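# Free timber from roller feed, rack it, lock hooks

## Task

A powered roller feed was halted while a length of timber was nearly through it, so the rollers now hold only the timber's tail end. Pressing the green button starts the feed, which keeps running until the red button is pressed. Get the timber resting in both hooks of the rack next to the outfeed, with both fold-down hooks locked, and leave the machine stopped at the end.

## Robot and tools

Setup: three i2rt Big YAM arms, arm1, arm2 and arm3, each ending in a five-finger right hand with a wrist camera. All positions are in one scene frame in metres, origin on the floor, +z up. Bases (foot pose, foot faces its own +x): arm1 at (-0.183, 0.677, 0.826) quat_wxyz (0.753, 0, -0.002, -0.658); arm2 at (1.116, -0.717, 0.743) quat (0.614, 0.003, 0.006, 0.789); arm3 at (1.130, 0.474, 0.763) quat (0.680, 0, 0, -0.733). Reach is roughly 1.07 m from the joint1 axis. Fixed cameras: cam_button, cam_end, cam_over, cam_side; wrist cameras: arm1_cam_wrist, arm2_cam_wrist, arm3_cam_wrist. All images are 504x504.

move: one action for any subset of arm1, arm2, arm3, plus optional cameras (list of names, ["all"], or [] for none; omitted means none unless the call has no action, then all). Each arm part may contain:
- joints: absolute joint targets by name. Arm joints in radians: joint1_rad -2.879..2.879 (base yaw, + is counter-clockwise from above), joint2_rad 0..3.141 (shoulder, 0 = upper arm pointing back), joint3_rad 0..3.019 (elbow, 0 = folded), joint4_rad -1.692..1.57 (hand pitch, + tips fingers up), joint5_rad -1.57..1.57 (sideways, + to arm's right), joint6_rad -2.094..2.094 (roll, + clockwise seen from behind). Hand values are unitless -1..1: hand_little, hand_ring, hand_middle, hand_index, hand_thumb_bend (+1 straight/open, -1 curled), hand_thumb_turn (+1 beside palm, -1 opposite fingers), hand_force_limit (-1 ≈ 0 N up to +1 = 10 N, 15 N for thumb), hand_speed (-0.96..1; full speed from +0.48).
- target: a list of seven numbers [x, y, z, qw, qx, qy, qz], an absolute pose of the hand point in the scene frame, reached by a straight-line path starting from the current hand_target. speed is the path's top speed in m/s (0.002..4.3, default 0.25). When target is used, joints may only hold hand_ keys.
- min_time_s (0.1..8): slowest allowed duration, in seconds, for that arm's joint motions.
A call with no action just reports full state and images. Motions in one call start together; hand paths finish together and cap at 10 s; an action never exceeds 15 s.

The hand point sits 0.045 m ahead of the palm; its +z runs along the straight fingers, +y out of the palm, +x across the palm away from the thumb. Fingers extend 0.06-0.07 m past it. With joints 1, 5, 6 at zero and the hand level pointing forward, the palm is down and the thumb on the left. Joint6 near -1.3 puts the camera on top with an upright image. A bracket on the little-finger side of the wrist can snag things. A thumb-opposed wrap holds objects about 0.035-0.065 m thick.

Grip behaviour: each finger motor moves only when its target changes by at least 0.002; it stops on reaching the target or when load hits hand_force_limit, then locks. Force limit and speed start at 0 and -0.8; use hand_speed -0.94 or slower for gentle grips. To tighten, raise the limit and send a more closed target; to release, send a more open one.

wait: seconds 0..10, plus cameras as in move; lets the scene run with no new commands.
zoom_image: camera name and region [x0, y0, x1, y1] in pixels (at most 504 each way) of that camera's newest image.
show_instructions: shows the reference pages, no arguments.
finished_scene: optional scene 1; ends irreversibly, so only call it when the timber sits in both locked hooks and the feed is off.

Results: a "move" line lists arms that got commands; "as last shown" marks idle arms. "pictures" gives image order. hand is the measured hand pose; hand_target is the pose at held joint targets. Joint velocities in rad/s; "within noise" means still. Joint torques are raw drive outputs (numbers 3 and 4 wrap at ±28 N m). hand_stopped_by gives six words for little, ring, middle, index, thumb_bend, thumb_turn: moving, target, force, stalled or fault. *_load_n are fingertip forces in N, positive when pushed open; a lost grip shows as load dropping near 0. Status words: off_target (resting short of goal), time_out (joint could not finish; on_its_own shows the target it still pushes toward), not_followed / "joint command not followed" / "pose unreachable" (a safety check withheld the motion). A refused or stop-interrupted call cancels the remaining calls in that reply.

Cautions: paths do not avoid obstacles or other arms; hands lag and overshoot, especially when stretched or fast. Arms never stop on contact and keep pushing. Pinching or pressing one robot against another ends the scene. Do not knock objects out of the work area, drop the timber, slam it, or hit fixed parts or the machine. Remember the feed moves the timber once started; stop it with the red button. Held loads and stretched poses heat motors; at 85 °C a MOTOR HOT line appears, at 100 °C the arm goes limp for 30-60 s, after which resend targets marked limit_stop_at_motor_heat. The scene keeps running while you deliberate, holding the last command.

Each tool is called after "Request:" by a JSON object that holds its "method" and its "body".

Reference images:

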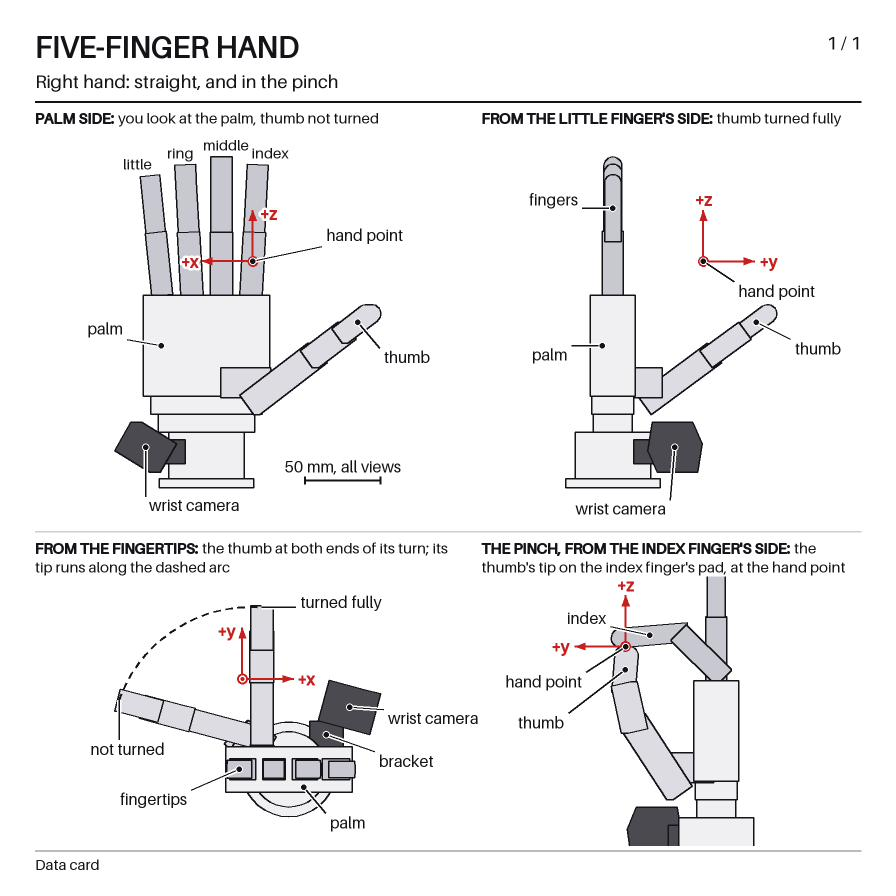

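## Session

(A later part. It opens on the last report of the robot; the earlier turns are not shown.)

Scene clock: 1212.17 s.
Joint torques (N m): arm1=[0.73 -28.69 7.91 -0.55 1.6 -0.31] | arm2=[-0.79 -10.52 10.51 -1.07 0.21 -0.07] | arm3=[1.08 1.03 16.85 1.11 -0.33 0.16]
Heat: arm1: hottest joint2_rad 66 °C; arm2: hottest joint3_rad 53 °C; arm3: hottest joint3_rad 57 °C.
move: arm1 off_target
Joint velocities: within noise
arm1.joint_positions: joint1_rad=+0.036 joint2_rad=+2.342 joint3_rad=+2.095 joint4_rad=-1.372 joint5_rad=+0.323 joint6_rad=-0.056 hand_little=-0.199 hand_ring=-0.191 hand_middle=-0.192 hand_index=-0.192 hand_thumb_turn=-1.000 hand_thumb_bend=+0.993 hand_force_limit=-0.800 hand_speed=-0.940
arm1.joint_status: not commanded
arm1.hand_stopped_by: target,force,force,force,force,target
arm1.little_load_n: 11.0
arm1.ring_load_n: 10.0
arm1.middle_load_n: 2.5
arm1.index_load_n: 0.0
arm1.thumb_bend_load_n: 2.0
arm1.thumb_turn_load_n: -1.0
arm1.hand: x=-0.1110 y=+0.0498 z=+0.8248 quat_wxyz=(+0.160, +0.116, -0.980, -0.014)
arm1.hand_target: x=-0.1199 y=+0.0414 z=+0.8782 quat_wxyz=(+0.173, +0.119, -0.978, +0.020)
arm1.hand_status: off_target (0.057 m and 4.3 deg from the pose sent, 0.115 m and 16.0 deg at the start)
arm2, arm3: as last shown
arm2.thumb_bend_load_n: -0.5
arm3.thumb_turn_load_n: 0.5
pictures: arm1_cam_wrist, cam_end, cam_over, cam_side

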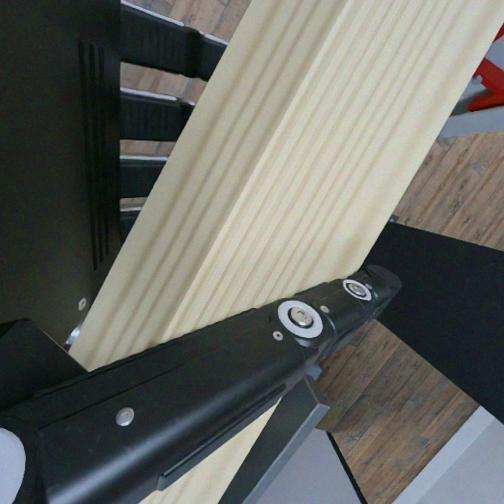

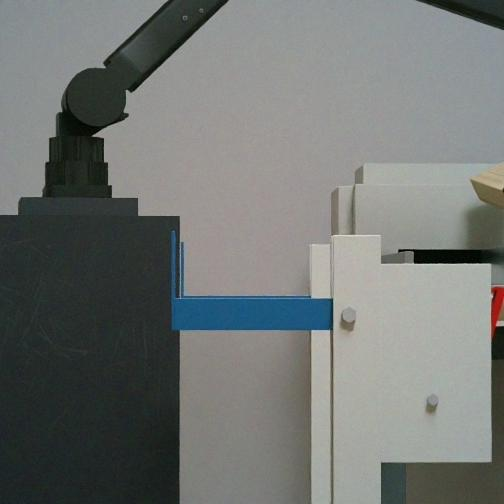

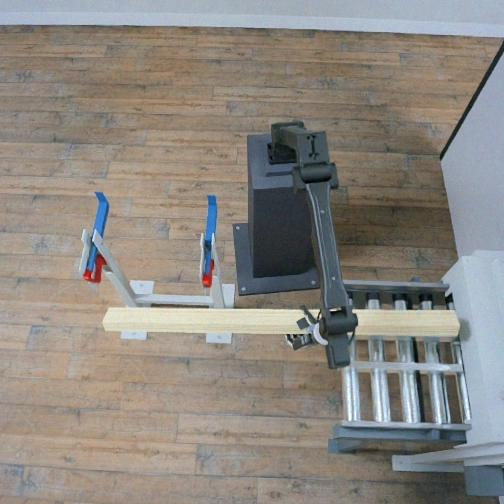

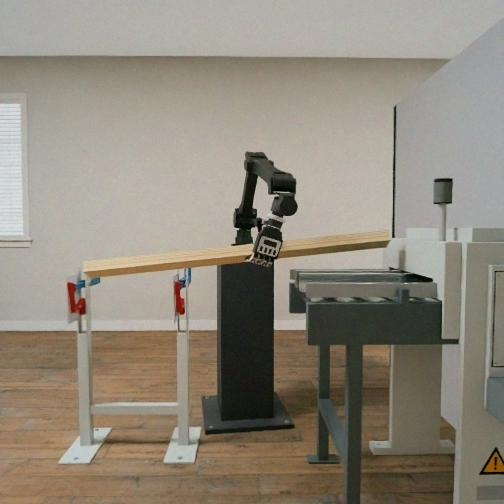

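Request:
{"method": "move", "body": {"arm1": {"target": [-0.18, 0.06, 0.935, -0.2228, -0.1356, 0.9649, -0.0313], "speed": 0.08}, "cameras": ["arm1_cam_wrist", "cam_side", "cam_over", "cam_end"]}}

Scene clock: 1263.10 s.
Joint torques (N m): arm1=[1.03 -27.4 8.2 -0.24 1.88 -0.39] | arm2=[-0.85 -10.52 10.5 -1.06 0.21 -0.08] | arm3=[1.26 1.2 16.83 1.1 -0.32 0.16]
Heat: arm1: hottest joint2_rad 65 °C; arm2: hottest joint3_rad 54 °C; arm3: hottest joint3_rad 59 °C.
move: arm1 off_target
Joint velocities: within noise
arm1.joint_positions: joint1_rad=-0.016 joint2_rad=+2.201 joint3_rad=+1.983 joint4_rad=-1.356 joint5_rad=+0.419 joint6_rad=-0.147 hand_little=-0.199 hand_ring=-0.191 hand_middle=-0.192 hand_index=-0.192 hand_thumb_turn=-1.000 hand_thumb_bend=+0.993 hand_force_limit=-0.800 hand_speed=-0.940
arm1.joint_status: not commanded
arm1.hand_stopped_by: target,force,force,force,force,target
arm1.little_load_n: 11.0
arm1.ring_load_n: 10.0
arm1.middle_load_n: 2.5
arm1.index_load_n: 0.0
arm1.thumb_bend_load_n: 2.0
arm1.thumb_turn_load_n: -0.5
arm1.hand: x=-0.1700 y=+0.0661 z=+0.8808 quat_wxyz=(+0.206, +0.130, -0.970, -0.003)
arm1.hand_target: x=-0.1799 y=+0.0614 z=+0.9333 quat_wxyz=(+0.223, +0.135, -0.965, +0.030)
arm1.hand_status: off_target (0.055 m and 4.5 deg from the pose sent, 0.130 m and 9.3 deg at the start)
arm2: as last shown
arm2.thumb_bend_load_n: 0.0
arm3.joint_positions: joint1_rad=+0.475 joint2_rad=+0.221 joint3_rad=+0.372 joint4_rad=+0.043 joint5_rad=+1.373 joint6_rad=-1.538 hand_little=+1.000 hand_ring=+1.000 hand_middle=+1.000 hand_index=+1.000 hand_thumb_turn=-1.000 hand_thumb_bend=+1.000 hand_force_limit=+0.000 hand_speed=+0.200
arm3.joint_status: not commanded
arm3.hand_stopped_by: target,target,target,target,target,target
arm3.little_load_n: 0.0
arm3.ring_load_n: 0.0
arm3.middle_load_n: 0.0
arm3.index_load_n: 0.0
arm3.thumb_bend_load_n: 0.0
arm3.thumb_turn_load_n: 0.5
arm3.hand: x=+0.9841 y=+0.2985 z=+1.0782 quat_wxyz=(+0.661, +0.128, -0.681, +0.287)
arm3.hand_target: x=+0.9842 y=+0.3005 z=+1.0993 quat_wxyz=(+0.654, +0.112, -0.681, +0.309)
arm3.hand_status: not commanded
pictures: arm1_cam_wrist, cam_end, cam_over, cam_side

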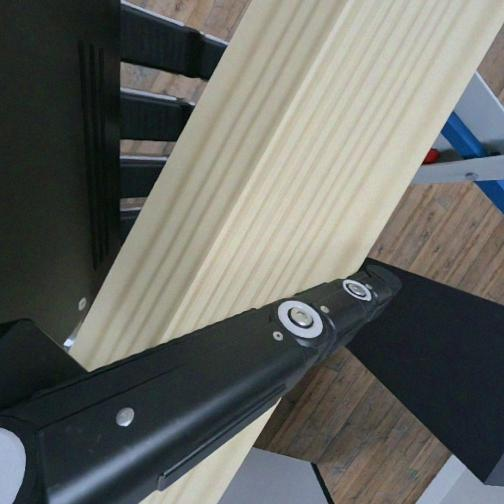

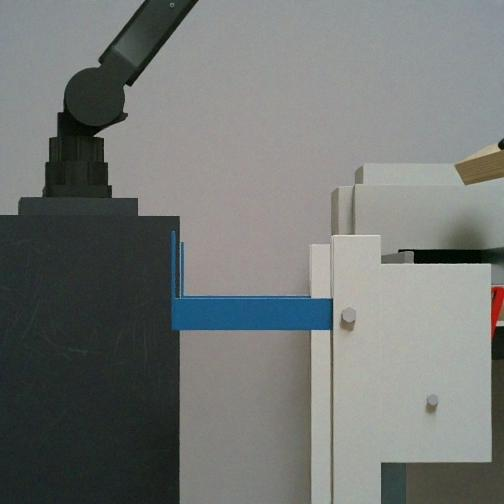

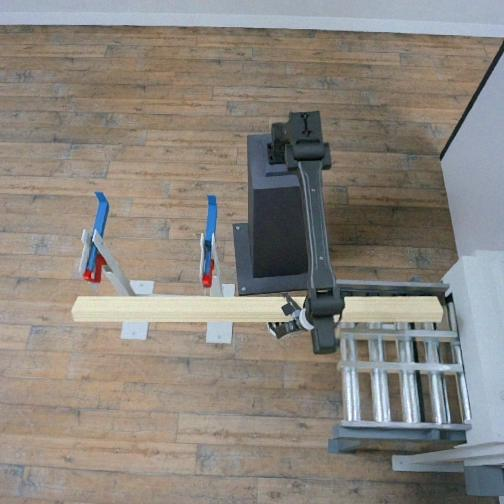

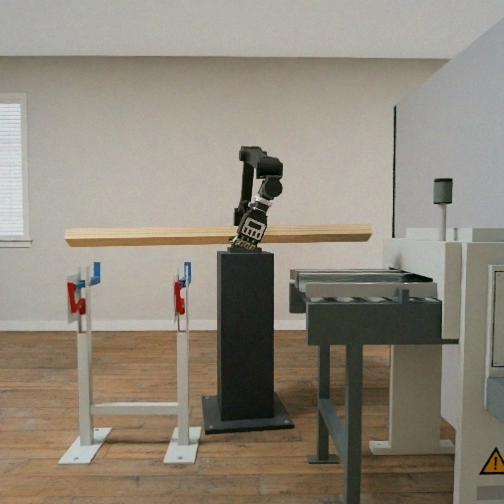

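Request:
{"method": "move", "body": {"arm1": {"target": [-0.37, 0.17, 0.94, -0.2228, -0.1356, 0.9649, -0.0313], "speed": 0.12}, "cameras": ["cam_side", "cam_over", "cam_end"]}}

Scene clock: 1271.90 s.
Joint torques (N m): arm1=[1.61 -23.06 8.36 0.59 1.99 -0.36] | arm2=[-0.79 -10.52 10.51 -1.07 0.22 -0.07] | arm3=[1.03 0.97 16.84 1.13 -0.31 0.16]
Heat: arm1: hottest joint2_rad 66 °C; arm2: hottest joint3_rad 54 °C; arm3: hottest joint3_rad 59 °C.
move: arm1 off_target
Joint velocities: within noise
arm1.joint_positions: joint1_rad=-0.345 joint2_rad=+1.885 joint3_rad=+1.505 joint4_rad=-1.065 joint5_rad=+0.367 joint6_rad=-0.497 hand_little=-0.199 hand_ring=-0.191 hand_middle=-0.192 hand_index=-0.192 hand_thumb_turn=-1.000 hand_thumb_bend=+0.993 hand_force_limit=-0.800 hand_speed=-0.940
arm1.joint_status: not commanded
arm1.hand_stopped_by: target,force,force,force,force,target
arm1.little_load_n: 11.0
arm1.ring_load_n: 10.0
arm1.middle_load_n: 2.5
arm1.index_load_n: 0.0
arm1.thumb_bend_load_n: 2.0
arm1.thumb_turn_load_n: -0.5
arm1.hand: x=-0.3620 y=+0.1799 z=+0.8933 quat_wxyz=(+0.191, +0.129, -0.973, -0.004)
arm1.hand_target: x=-0.3695 y=+0.1715 z=+0.9390 quat_wxyz=(+0.223, +0.134, -0.965, +0.030)
arm1.hand_status: off_target (0.048 m and 5.5 deg from the pose sent, 0.233 m and 4.5 deg at the start)
arm2, arm3: as last shown
arm3.thumb_turn_load_n: 0.0
pictures: cam_end, cam_over, cam_side

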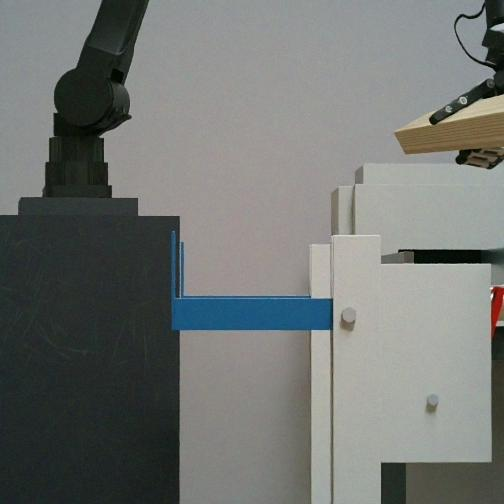

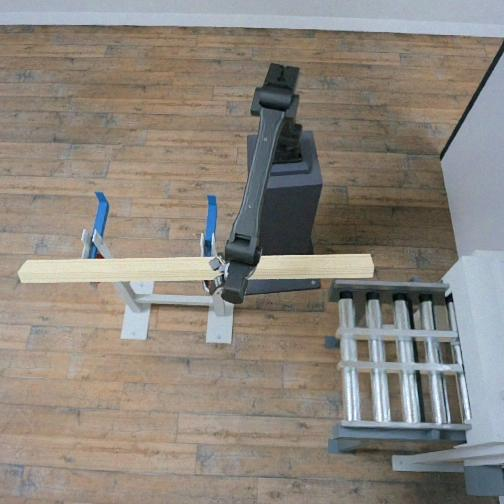

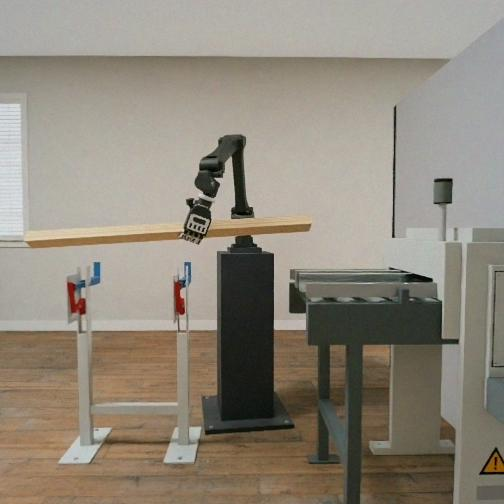

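Request:
{"method": "move", "body": {"arm1": {"target": [-0.47, 0.34, 0.94, -0.2467, -0.1344, 0.9592, -0.0340], "speed": 0.12}, "cameras": ["cam_side", "cam_over", "cam_end"]}}

Scene clock: 1327.67 s.
Joint torques (N m): arm1=[1.26 -16.38 8.73 1.66 1.88 -0.4] | arm2=[-0.67 -10.52 10.51 -1.05 0.21 -0.08] | arm3=[1.2 0.97 16.81 1.14 -0.31 0.16]
Heat: arm1: hottest joint2_rad 58 °C; arm2: hottest joint3_rad 54 °C; arm3: hottest joint3_rad 60 °C.
move: arm1 off_target
Joint velocities: within noise
arm1.joint_positions: joint1_rad=-0.634 joint2_rad=+1.526 joint3_rad=+1.050 joint4_rad=-0.835 joint5_rad=+0.323 joint6_rad=-0.806 hand_little=-0.199 hand_ring=-0.191 hand_middle=-0.192 hand_index=-0.192 hand_thumb_turn=-1.000 hand_thumb_bend=+0.993 hand_force_limit=-0.800 hand_speed=-0.940
arm1.joint_status: not commanded
arm1.hand_stopped_by: target,force,force,force,force,target
arm1.little_load_n: 10.5
arm1.ring_load_n: 9.5
arm1.middle_load_n: 2.5
arm1.index_load_n: 0.0
arm1.thumb_bend_load_n: 2.0
arm1.thumb_turn_load_n: 0.0
arm1.hand: x=-0.4547 y=+0.3519 z=+0.9034 quat_wxyz=(+0.203, +0.129, -0.971, +0.006)
arm1.hand_target: x=-0.4690 y=+0.3412 z=+0.9399 quat_wxyz=(+0.247, +0.133, -0.959, +0.033)
arm1.hand_status: off_target (0.041 m and 6.1 deg from the pose sent, 0.199 m and 7.9 deg at the start)
arm2, arm3: as last shown
arm2.little_load_n: 0.5
arm3.thumb_turn_load_n: 0.5
pictures: cam_end, cam_over, cam_side

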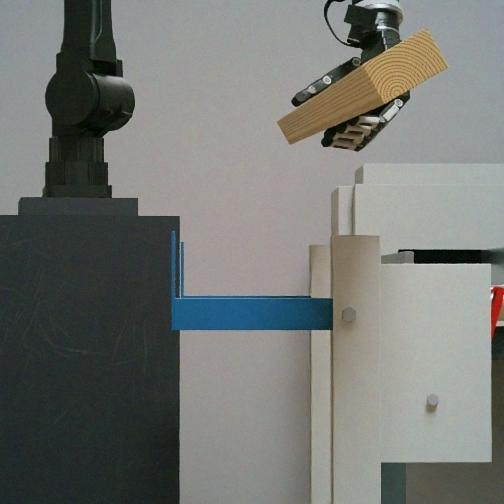

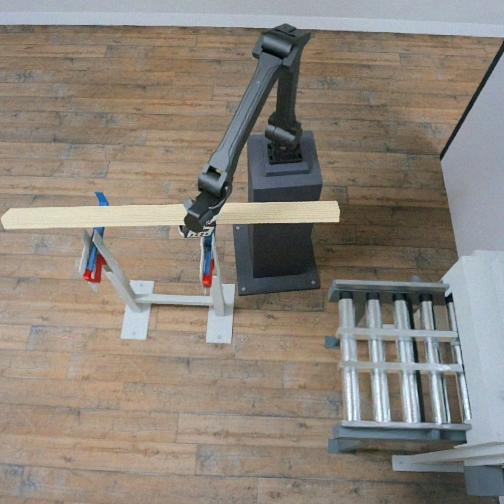

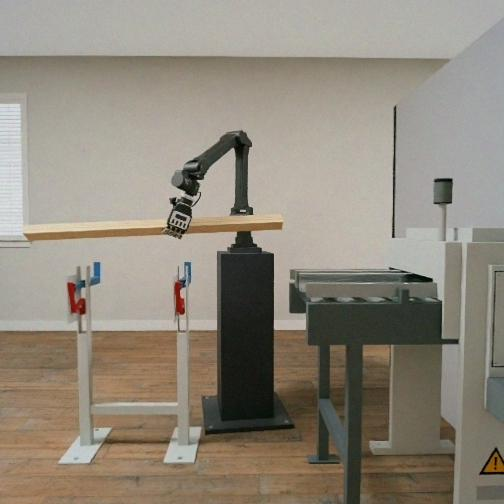

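Request:
{"method": "zoom_image", "body": {"camera": "cam_end", "region": [250, 0, 480, 200]}}

Scaled by 2.191 from the camera's image (finer frame: 720x720).

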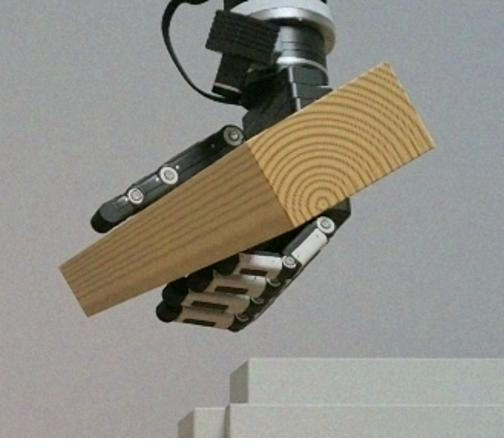

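Request:
{"method": "move", "body": {"arm1": {"target": [-0.50, 0.38, 0.94, -0.2052, -0.1919, 0.9371, 0.2073], "speed": 0.12}, "cameras": ["cam_side", "cam_over", "cam_end", "arm1_cam_wrist"]}}

Request:
{"method": "zoom_image", "body": {"camera": "cam_end", "region": [230, 0, 460, 200]}}

Scene clock: 1353.00 s.
Joint torques (N m): arm1=[0.5 -15.74 12.21 -0.79 2.57 0.06] | arm2=[-0.79 -10.58 10.51 -1.06 0.22 -0.09] | arm3=[1.08 0.91 16.83 1.11 -0.32 0.15]
Heat: arm1: hottest joint2_rad 56 °C; arm2: hottest joint3_rad 55 °C; arm3: hottest joint3_rad 60 °C.
move: arm1 off_target
Joint velocities: within noise
arm1.joint_positions: joint1_rad=-0.635 joint2_rad=+1.734 joint3_rad=+1.178 joint4_rad=-1.161 joint5_rad=+0.549 joint6_rad=-0.905 hand_little=-0.199 hand_ring=-0.191 hand_middle=-0.192 hand_index=-0.192 hand_thumb_turn=-1.000 hand_thumb_bend=+0.993 hand_force_limit=-0.800 hand_speed=-0.940
arm1.joint_status: not commanded
arm1.hand_stopped_by: target,force,force,force,force,target
arm1.little_load_n: 11.0
arm1.ring_load_n: 10.0
arm1.middle_load_n: 2.5
arm1.index_load_n: 0.0
arm1.thumb_bend_load_n: 2.0
arm1.thumb_turn_load_n: -1.5
arm1.hand: x=-0.4765 y=+0.4023 z=+0.9036 quat_wxyz=(+0.160, +0.213, -0.937, -0.227)
arm1.hand_target: x=-0.4979 y=+0.3826 z=+0.9402 quat_wxyz=(+0.205, +0.191, -0.937, -0.207)
arm1.hand_status: off_target (0.049 m and 6.1 deg from the pose sent, 0.065 m and 25.8 deg at the start)
arm2.joint_positions: joint1_rad=-0.012 joint2_rad=+1.399 joint3_rad=+1.080 joint4_rad=-1.256 joint5_rad=+0.008 joint6_rad=+0.242 hand_little=-1.000 hand_ring=-1.000 hand_middle=-1.000 hand_index=+1.000 hand_thumb_turn=+1.000 hand_thumb_bend=+1.000 hand_force_limit=+0.000 hand_speed=+0.200
arm2.joint_status: not commanded
arm2.hand_stopped_by: target,target,target,target,target,target
arm2.little_load_n: 0.0
arm2.ring_load_n: 0.0
arm2.middle_load_n: 0.0
arm2.index_load_n: 0.0
arm2.thumb_bend_load_n: 0.0
arm2.thumb_turn_load_n: 0.0
arm2.hand: x=+0.9985 y=-0.4013 z=+0.8693 quat_wxyz=(+0.004, +1.000, -0.003, -0.002)
arm2.hand_target: x=+0.9999 y=-0.3972 z=+0.8798 quat_wxyz=(+0.000, +1.000, +0.000, +0.000)
arm2.hand_status: not commanded
arm3: as last shown
pictures: arm1_cam_wrist, cam_end, cam_over, cam_side

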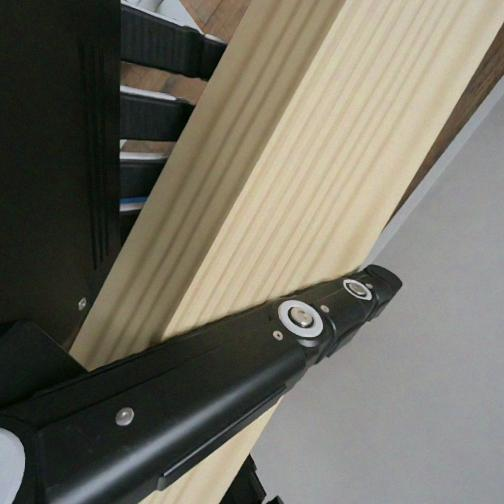

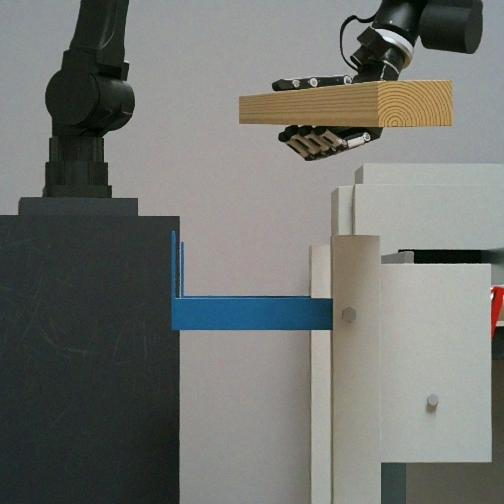

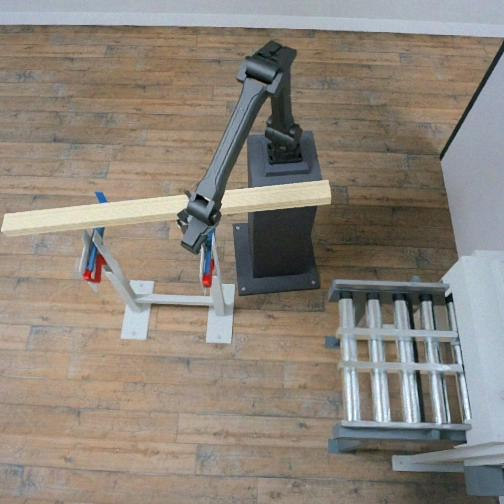

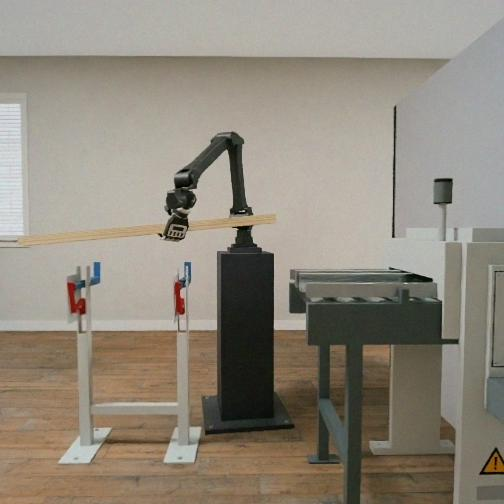

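Scaled by 2.191 from the camera's image (finer frame: 720x720).

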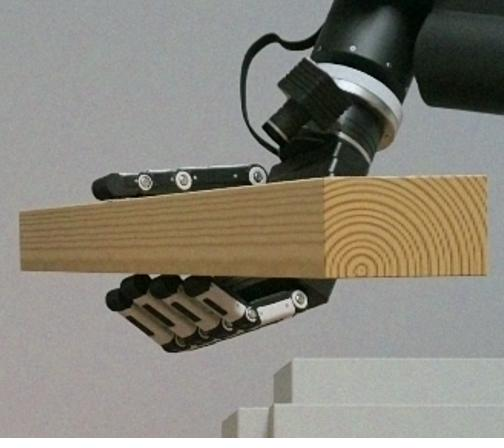

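Request:
{"method": "move", "body": {"arm1": {"target": [-0.5645, 0.454, 0.905, -0.2393, -0.1370, 0.9338, 0.2280], "speed": 0.1}, "cameras": ["cam_side", "cam_over", "cam_end", "arm1_cam_wrist"]}}

Request:
{"method": "zoom_image", "body": {"camera": "cam_end", "region": [130, 0, 400, 350]}}

Scene clock: 1371.07 s.
Joint torques (N m): arm1=[1.26 -15.79 7.12 0.75 2.6 -0.04] | arm2=[-0.79 -10.58 10.51 -1.05 0.21 -0.08] | arm3=[1.08 0.97 16.84 1.2 -0.32 0.16]
Heat: arm1: hottest joint2_rad 56 °C; arm2: hottest joint3_rad 55 °C; arm3: hottest joint3_rad 61 °C.
move: arm1 off_target
Joint velocities: within noise
arm1.joint_positions: joint1_rad=-0.834 joint2_rad=+1.735 joint3_rad=+1.111 joint4_rad=-0.937 joint5_rad=+0.630 joint6_rad=-1.013 hand_little=-0.199 hand_ring=-0.191 hand_middle=-0.192 hand_index=-0.192 hand_thumb_turn=-1.000 hand_thumb_bend=+0.993 hand_force_limit=-0.800 hand_speed=-0.940
arm1.joint_status: not commanded
arm1.hand_stopped_by: target,force,force,force,force,target
arm1.little_load_n: 11.0
arm1.ring_load_n: 10.0
arm1.middle_load_n: 2.5
arm1.index_load_n: 0.0
arm1.thumb_bend_load_n: 2.0
arm1.thumb_turn_load_n: -1.0
arm1.hand: x=-0.5530 y=+0.4587 z=+0.8839 quat_wxyz=(+0.205, +0.148, -0.940, -0.230)
arm1.hand_target: x=-0.5639 y=+0.4543 z=+0.9050 quat_wxyz=(+0.239, +0.136, -0.934, -0.228)
arm1.hand_status: off_target (0.025 m and 4.2 deg from the pose sent, 0.102 m and 12.6 deg at the start)
arm2, arm3: as last shown
pictures: arm1_cam_wrist, cam_end, cam_over, cam_side

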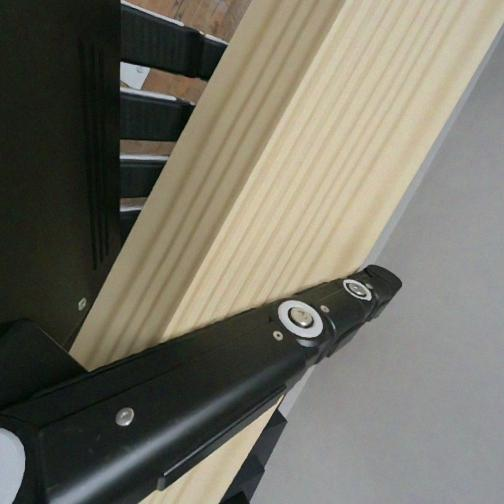

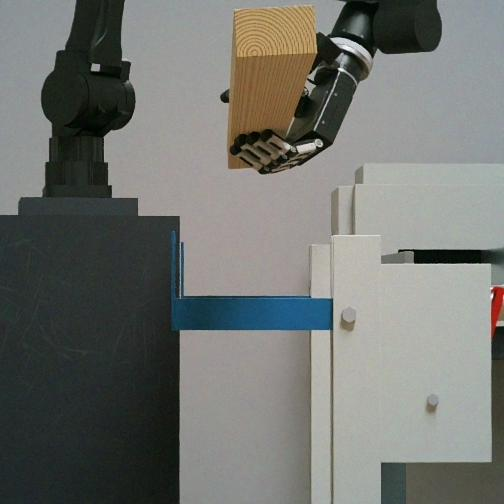

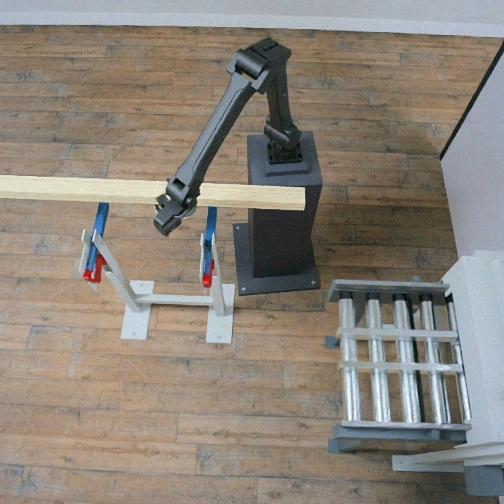

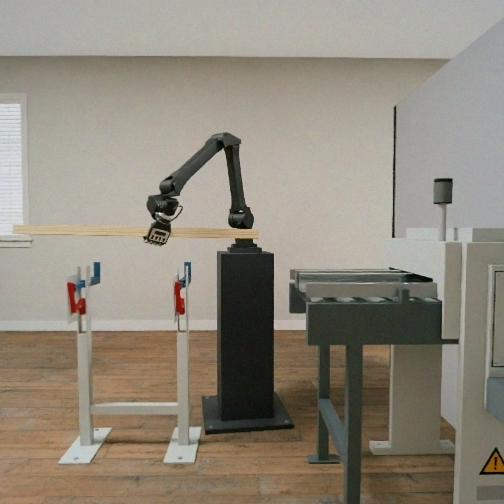

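Scaled by 1.440 from the camera's image (finer frame: 720x720).

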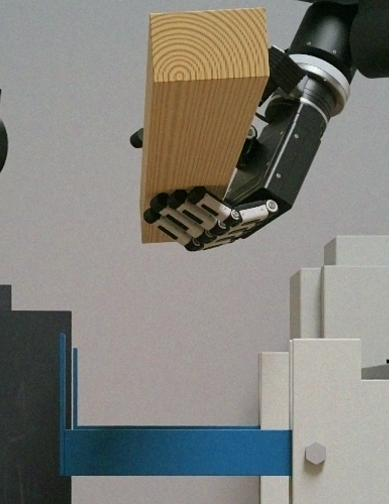

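Request:
{"method": "move", "body": {"arm1": {"target": [-0.589, 0.462, 0.81, -0.2356, -0.1433, 0.9275, 0.2524], "speed": 0.08}, "cameras": ["cam_side", "cam_over", "cam_end", "arm1_cam_wrist"]}}

Request:
{"method": "zoom_image", "body": {"camera": "cam_end", "region": [130, 50, 430, 350]}}

Request:
{"method": "zoom_image", "body": {"camera": "cam_side", "region": [0, 180, 280, 340]}}

Scene clock: 1410.97 s.
Joint torques (N m): arm1=[0.56 -17.73 5.52 0.81 2.74 0.01] | arm2=[-0.79 -10.52 10.52 -1.07 0.21 -0.07] | arm3=[0.91 1.08 16.79 1.16 -0.32 0.17]
Heat: arm1: hottest joint2_rad 52 °C; arm2: hottest joint3_rad 55 °C; arm3: hottest joint3_rad 62 °C.
move: arm1 off_target
Joint velocities: within noise
arm1.joint_positions: joint1_rad=-0.868 joint2_rad=+1.955 joint3_rad=+1.087 joint4_rad=-0.704 joint5_rad=+0.659 joint6_rad=-1.076 hand_little=-0.199 hand_ring=-0.191 hand_middle=-0.192 hand_index=-0.192 hand_thumb_turn=-1.000 hand_thumb_bend=+0.993 hand_force_limit=-0.800 hand_speed=-0.940
arm1.joint_status: not commanded
arm1.hand_stopped_by: target,force,force,force,force,target
arm1.little_load_n: 11.0
arm1.ring_load_n: 10.0
arm1.middle_load_n: 2.0
arm1.index_load_n: 0.0
arm1.thumb_bend_load_n: 2.0
arm1.thumb_turn_load_n: -1.0
arm1.hand: x=-0.5737 y=+0.4660 z=+0.7858 quat_wxyz=(+0.199, +0.162, -0.933, -0.253)
arm1.hand_target: x=-0.5882 y=+0.4625 z=+0.8097 quat_wxyz=(+0.235, +0.143, -0.928, -0.252)
arm1.hand_status: off_target (0.029 m and 4.8 deg from the pose sent, 0.082 m and 4.6 deg at the start)
arm2, arm3: as last shown
arm2.ring_load_n: 0.5
pictures: arm1_cam_wrist, cam_end, cam_over, cam_side

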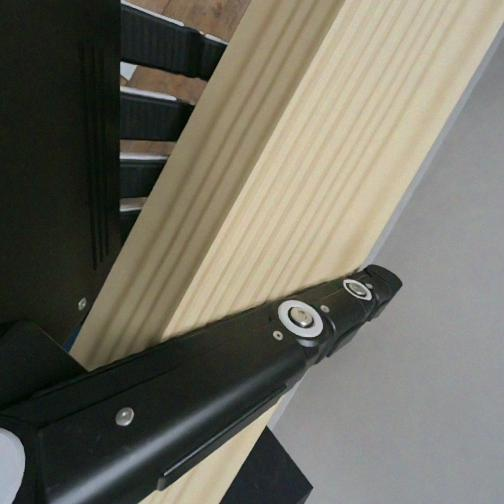

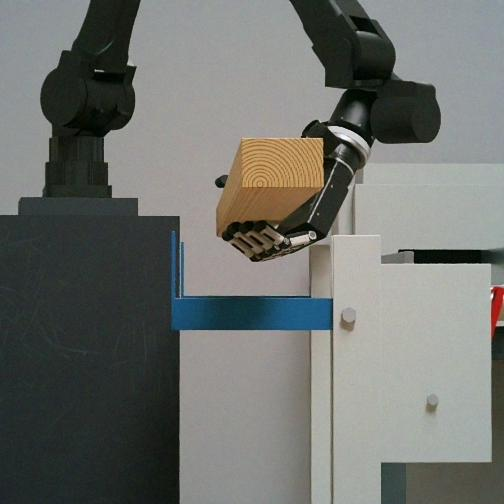

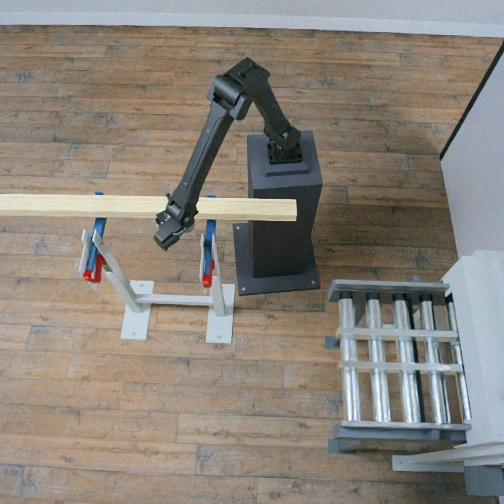

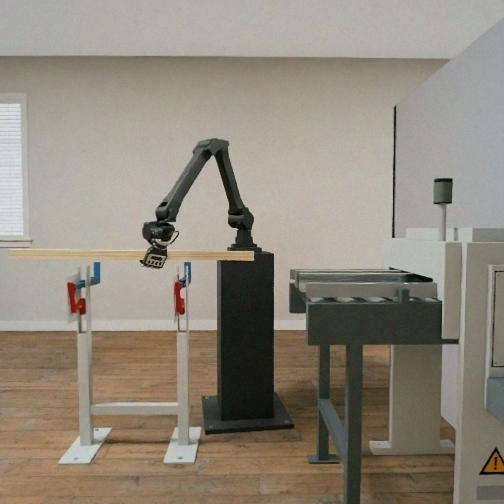

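Scaled by 1.680 from the camera's image (finer frame: 720x720).

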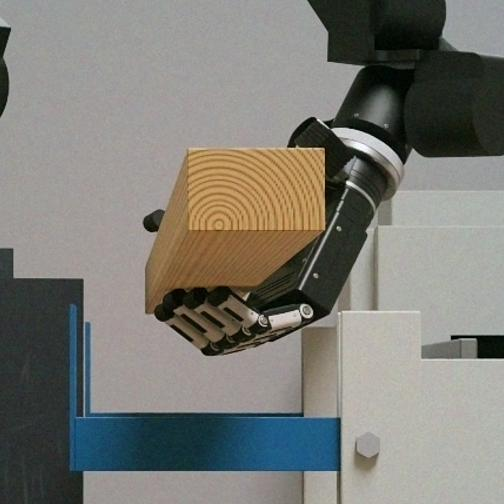

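Scaled by 1.800 from the camera's image (finer frame: 720x720).

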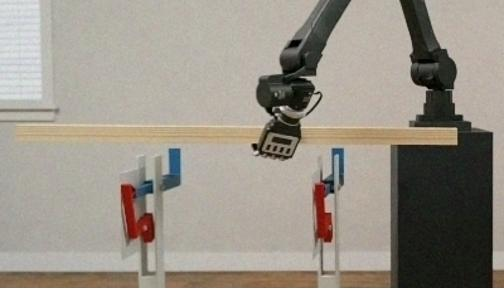

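Request:
{"method": "move", "body": {"arm1": {"target": [-0.589, 0.464, 0.732, -0.2336, -0.1360, 0.9286, 0.2542], "speed": 0.07}, "cameras": ["cam_side", "cam_over", "cam_end", "arm1_cam_wrist"]}}

Request:
{"method": "zoom_image", "body": {"camera": "cam_end", "region": [130, 120, 430, 420]}}

Request:
{"method": "zoom_image", "body": {"camera": "cam_side", "region": [0, 200, 280, 340]}}

Scene clock: 1422.17 s.
Joint torques (N m): arm1=[0.5 -18.26 4.52 0.65 2.72 0.11] | arm2=[-0.79 -10.58 10.51 -1.05 0.22 -0.08] | arm3=[1.2 1.03 16.77 1.13 -0.3 0.16]
Heat: arm1: hottest joint2_rad 52 °C; arm2: hottest joint3_rad 55 °C; arm3: hottest joint3_rad 62 °C.
move: arm1 off_target
Joint velocities: within noise
arm1.joint_positions: joint1_rad=-0.872 joint2_rad=+2.120 joint3_rad=+1.081 joint4_rad=-0.539 joint5_rad=+0.660 joint6_rad=-1.076 hand_little=-0.199 hand_ring=-0.191 hand_middle=-0.192 hand_index=-0.192 hand_thumb_turn=-1.000 hand_thumb_bend=+0.993 hand_force_limit=-0.800 hand_speed=-0.940
arm1.joint_status: not commanded
arm1.hand_stopped_by: target,force,force,force,force,target
arm1.little_load_n: 11.0
arm1.ring_load_n: 10.0
arm1.middle_load_n: 2.5
arm1.index_load_n: 0.0
arm1.thumb_bend_load_n: 2.0
arm1.thumb_turn_load_n: -1.0
arm1.hand: x=-0.5717 y=+0.4704 z=+0.7101 quat_wxyz=(+0.196, +0.161, -0.933, -0.256)
arm1.hand_target: x=-0.5884 y=+0.4644 z=+0.7319 quat_wxyz=(+0.233, +0.136, -0.929, -0.254)
arm1.hand_status: off_target (0.029 m and 5.3 deg from the pose sent, 0.056 m and 5.0 deg at the start)
arm2, arm3: as last shown
arm2.ring_load_n: 0.0
arm3.thumb_turn_load_n: 0.0
pictures: arm1_cam_wrist, cam_end, cam_over, cam_side

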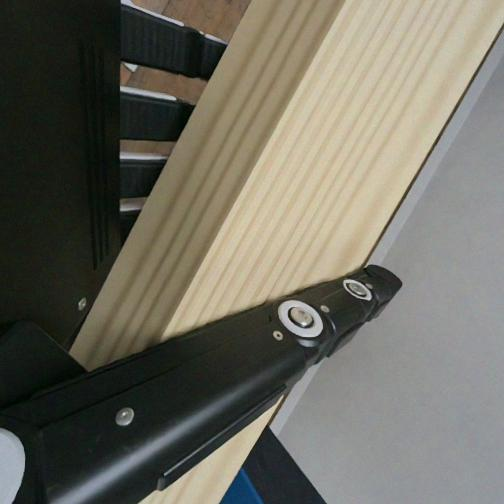

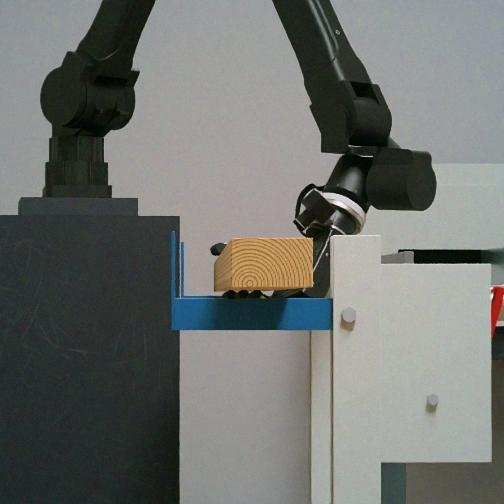

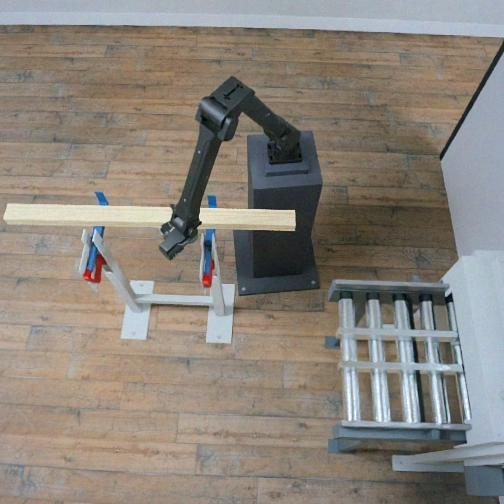

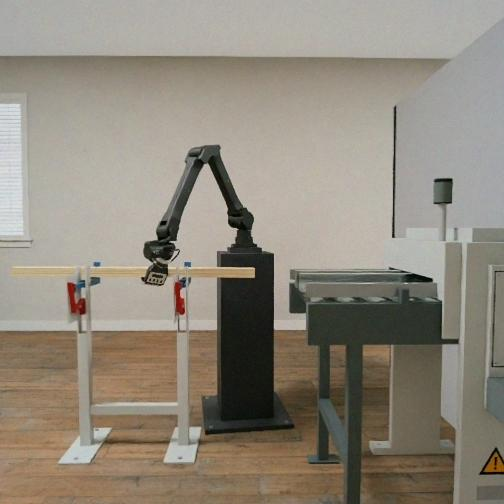

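Scaled by 1.680 from the camera's image (finer frame: 720x720).

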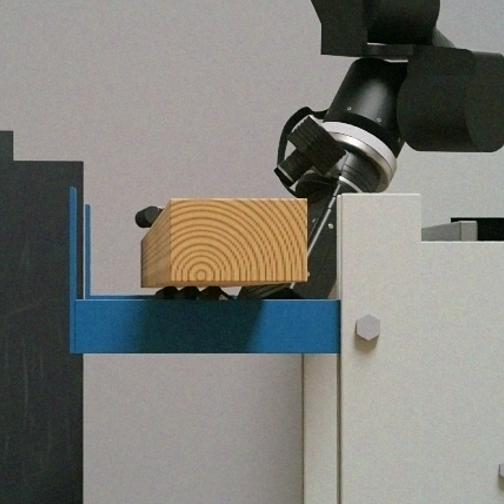

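Scaled by 1.800 from the camera's image (finer frame: 720x720).

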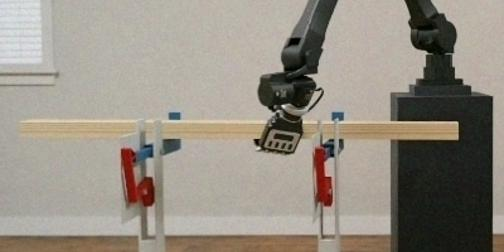

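Request:
{"method": "move", "body": {"arm1": {"target": [-0.589, 0.464, 0.708, -0.2336, -0.1360, 0.9286, 0.2542], "speed": 0.04}, "cameras": ["cam_side", "cam_end"]}}

Request:
{"method": "zoom_image", "body": {"camera": "cam_end", "region": [130, 160, 380, 360]}}

Scene clock: 1451.50 s.
Joint torques (N m): arm1=[0.44 -17.61 4.68 0.64 2.59 0.1] | arm2=[-0.85 -10.58 10.52 -1.1 0.22 -0.07] | arm3=[0.91 1.38 16.81 1.16 -0.32 0.17]
Heat: arm1: hottest joint2_rad 54 °C; arm2: hottest joint3_rad 55 °C; arm3: hottest joint3_rad 62 °C.
move: arm1 off_target
Joint velocities: within noise
arm1.joint_positions: joint1_rad=-0.873 joint2_rad=+2.165 joint3_rad=+1.081 joint4_rad=-0.488 joint5_rad=+0.663 joint6_rad=-1.074 hand_little=-0.199 hand_ring=-0.191 hand_middle=-0.192 hand_index=-0.192 hand_thumb_turn=-1.000 hand_thumb_bend=+0.993 hand_force_limit=-0.800 hand_speed=-0.940
arm1.joint_status: not commanded
arm1.hand_stopped_by: target,force,force,force,force,target
arm1.little_load_n: 10.0
arm1.ring_load_n: 9.5
arm1.middle_load_n: 2.0
arm1.index_load_n: 0.0
arm1.thumb_bend_load_n: 2.0
arm1.thumb_turn_load_n: -0.5
arm1.hand: x=-0.5710 y=+0.4717 z=+0.6900 quat_wxyz=(+0.199, +0.159, -0.933, -0.255)
arm1.hand_target: x=-0.5884 y=+0.4643 z=+0.7082 quat_wxyz=(+0.233, +0.136, -0.929, -0.254)
arm1.hand_status: off_target (0.027 m and 4.8 deg from the pose sent, 0.019 m and 5.3 deg at the start)
arm2, arm3: as last shown
arm2.index_load_n: 0.5
arm3.thumb_turn_load_n: 0.5
pictures: cam_end, cam_side

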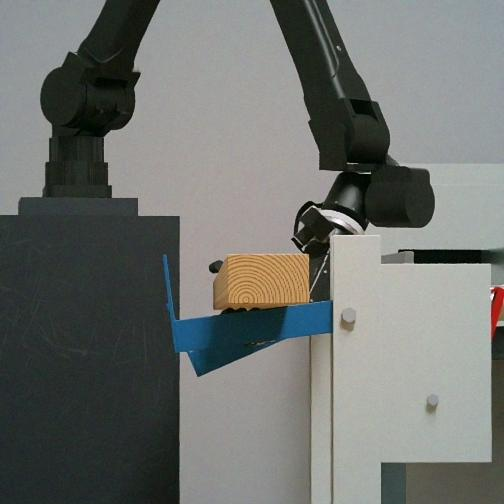

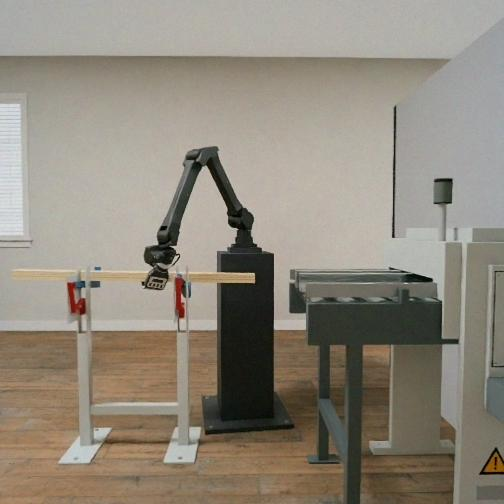

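Scaled by 2.016 from the camera's image (finer frame: 720x720).

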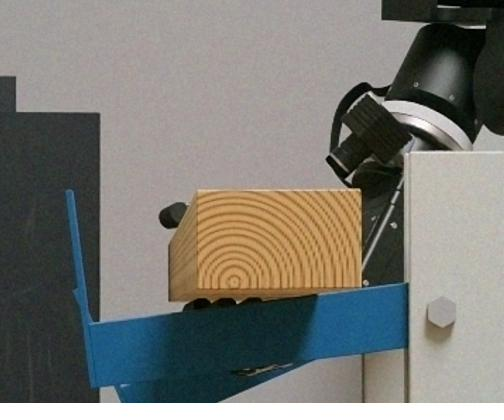

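Request:
{"method": "zoom_image", "body": {"camera": "cam_side", "region": [60, 250, 120, 350]}}

Request:
{"method": "zoom_image", "body": {"camera": "cam_side", "region": [150, 250, 210, 350]}}

Request:
{"method": "zoom_image", "body": {"camera": "cam_end", "region": [404, 240, 504, 340]}}

Scaled by 5.040 from the camera's image (finer frame: 720x720).

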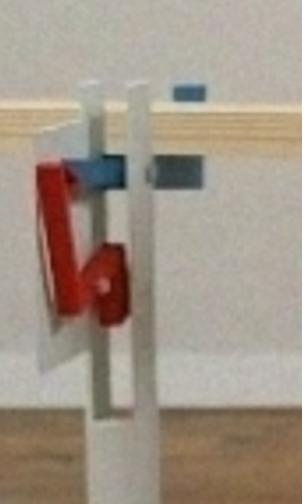

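Scaled by 5.040 from the camera's image (finer frame: 720x720).

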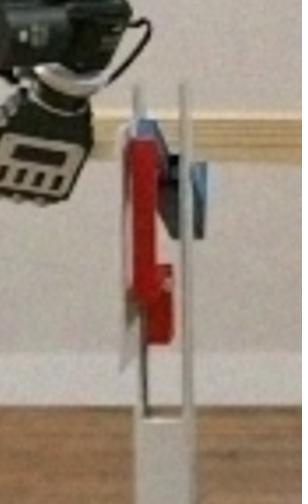

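Scaled by 5.040 from the camera's image (finer frame: 720x720).

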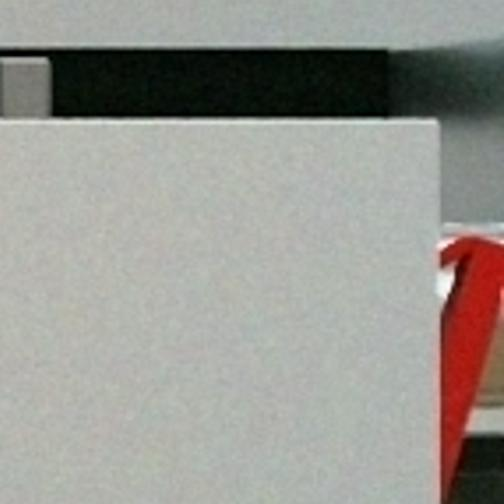

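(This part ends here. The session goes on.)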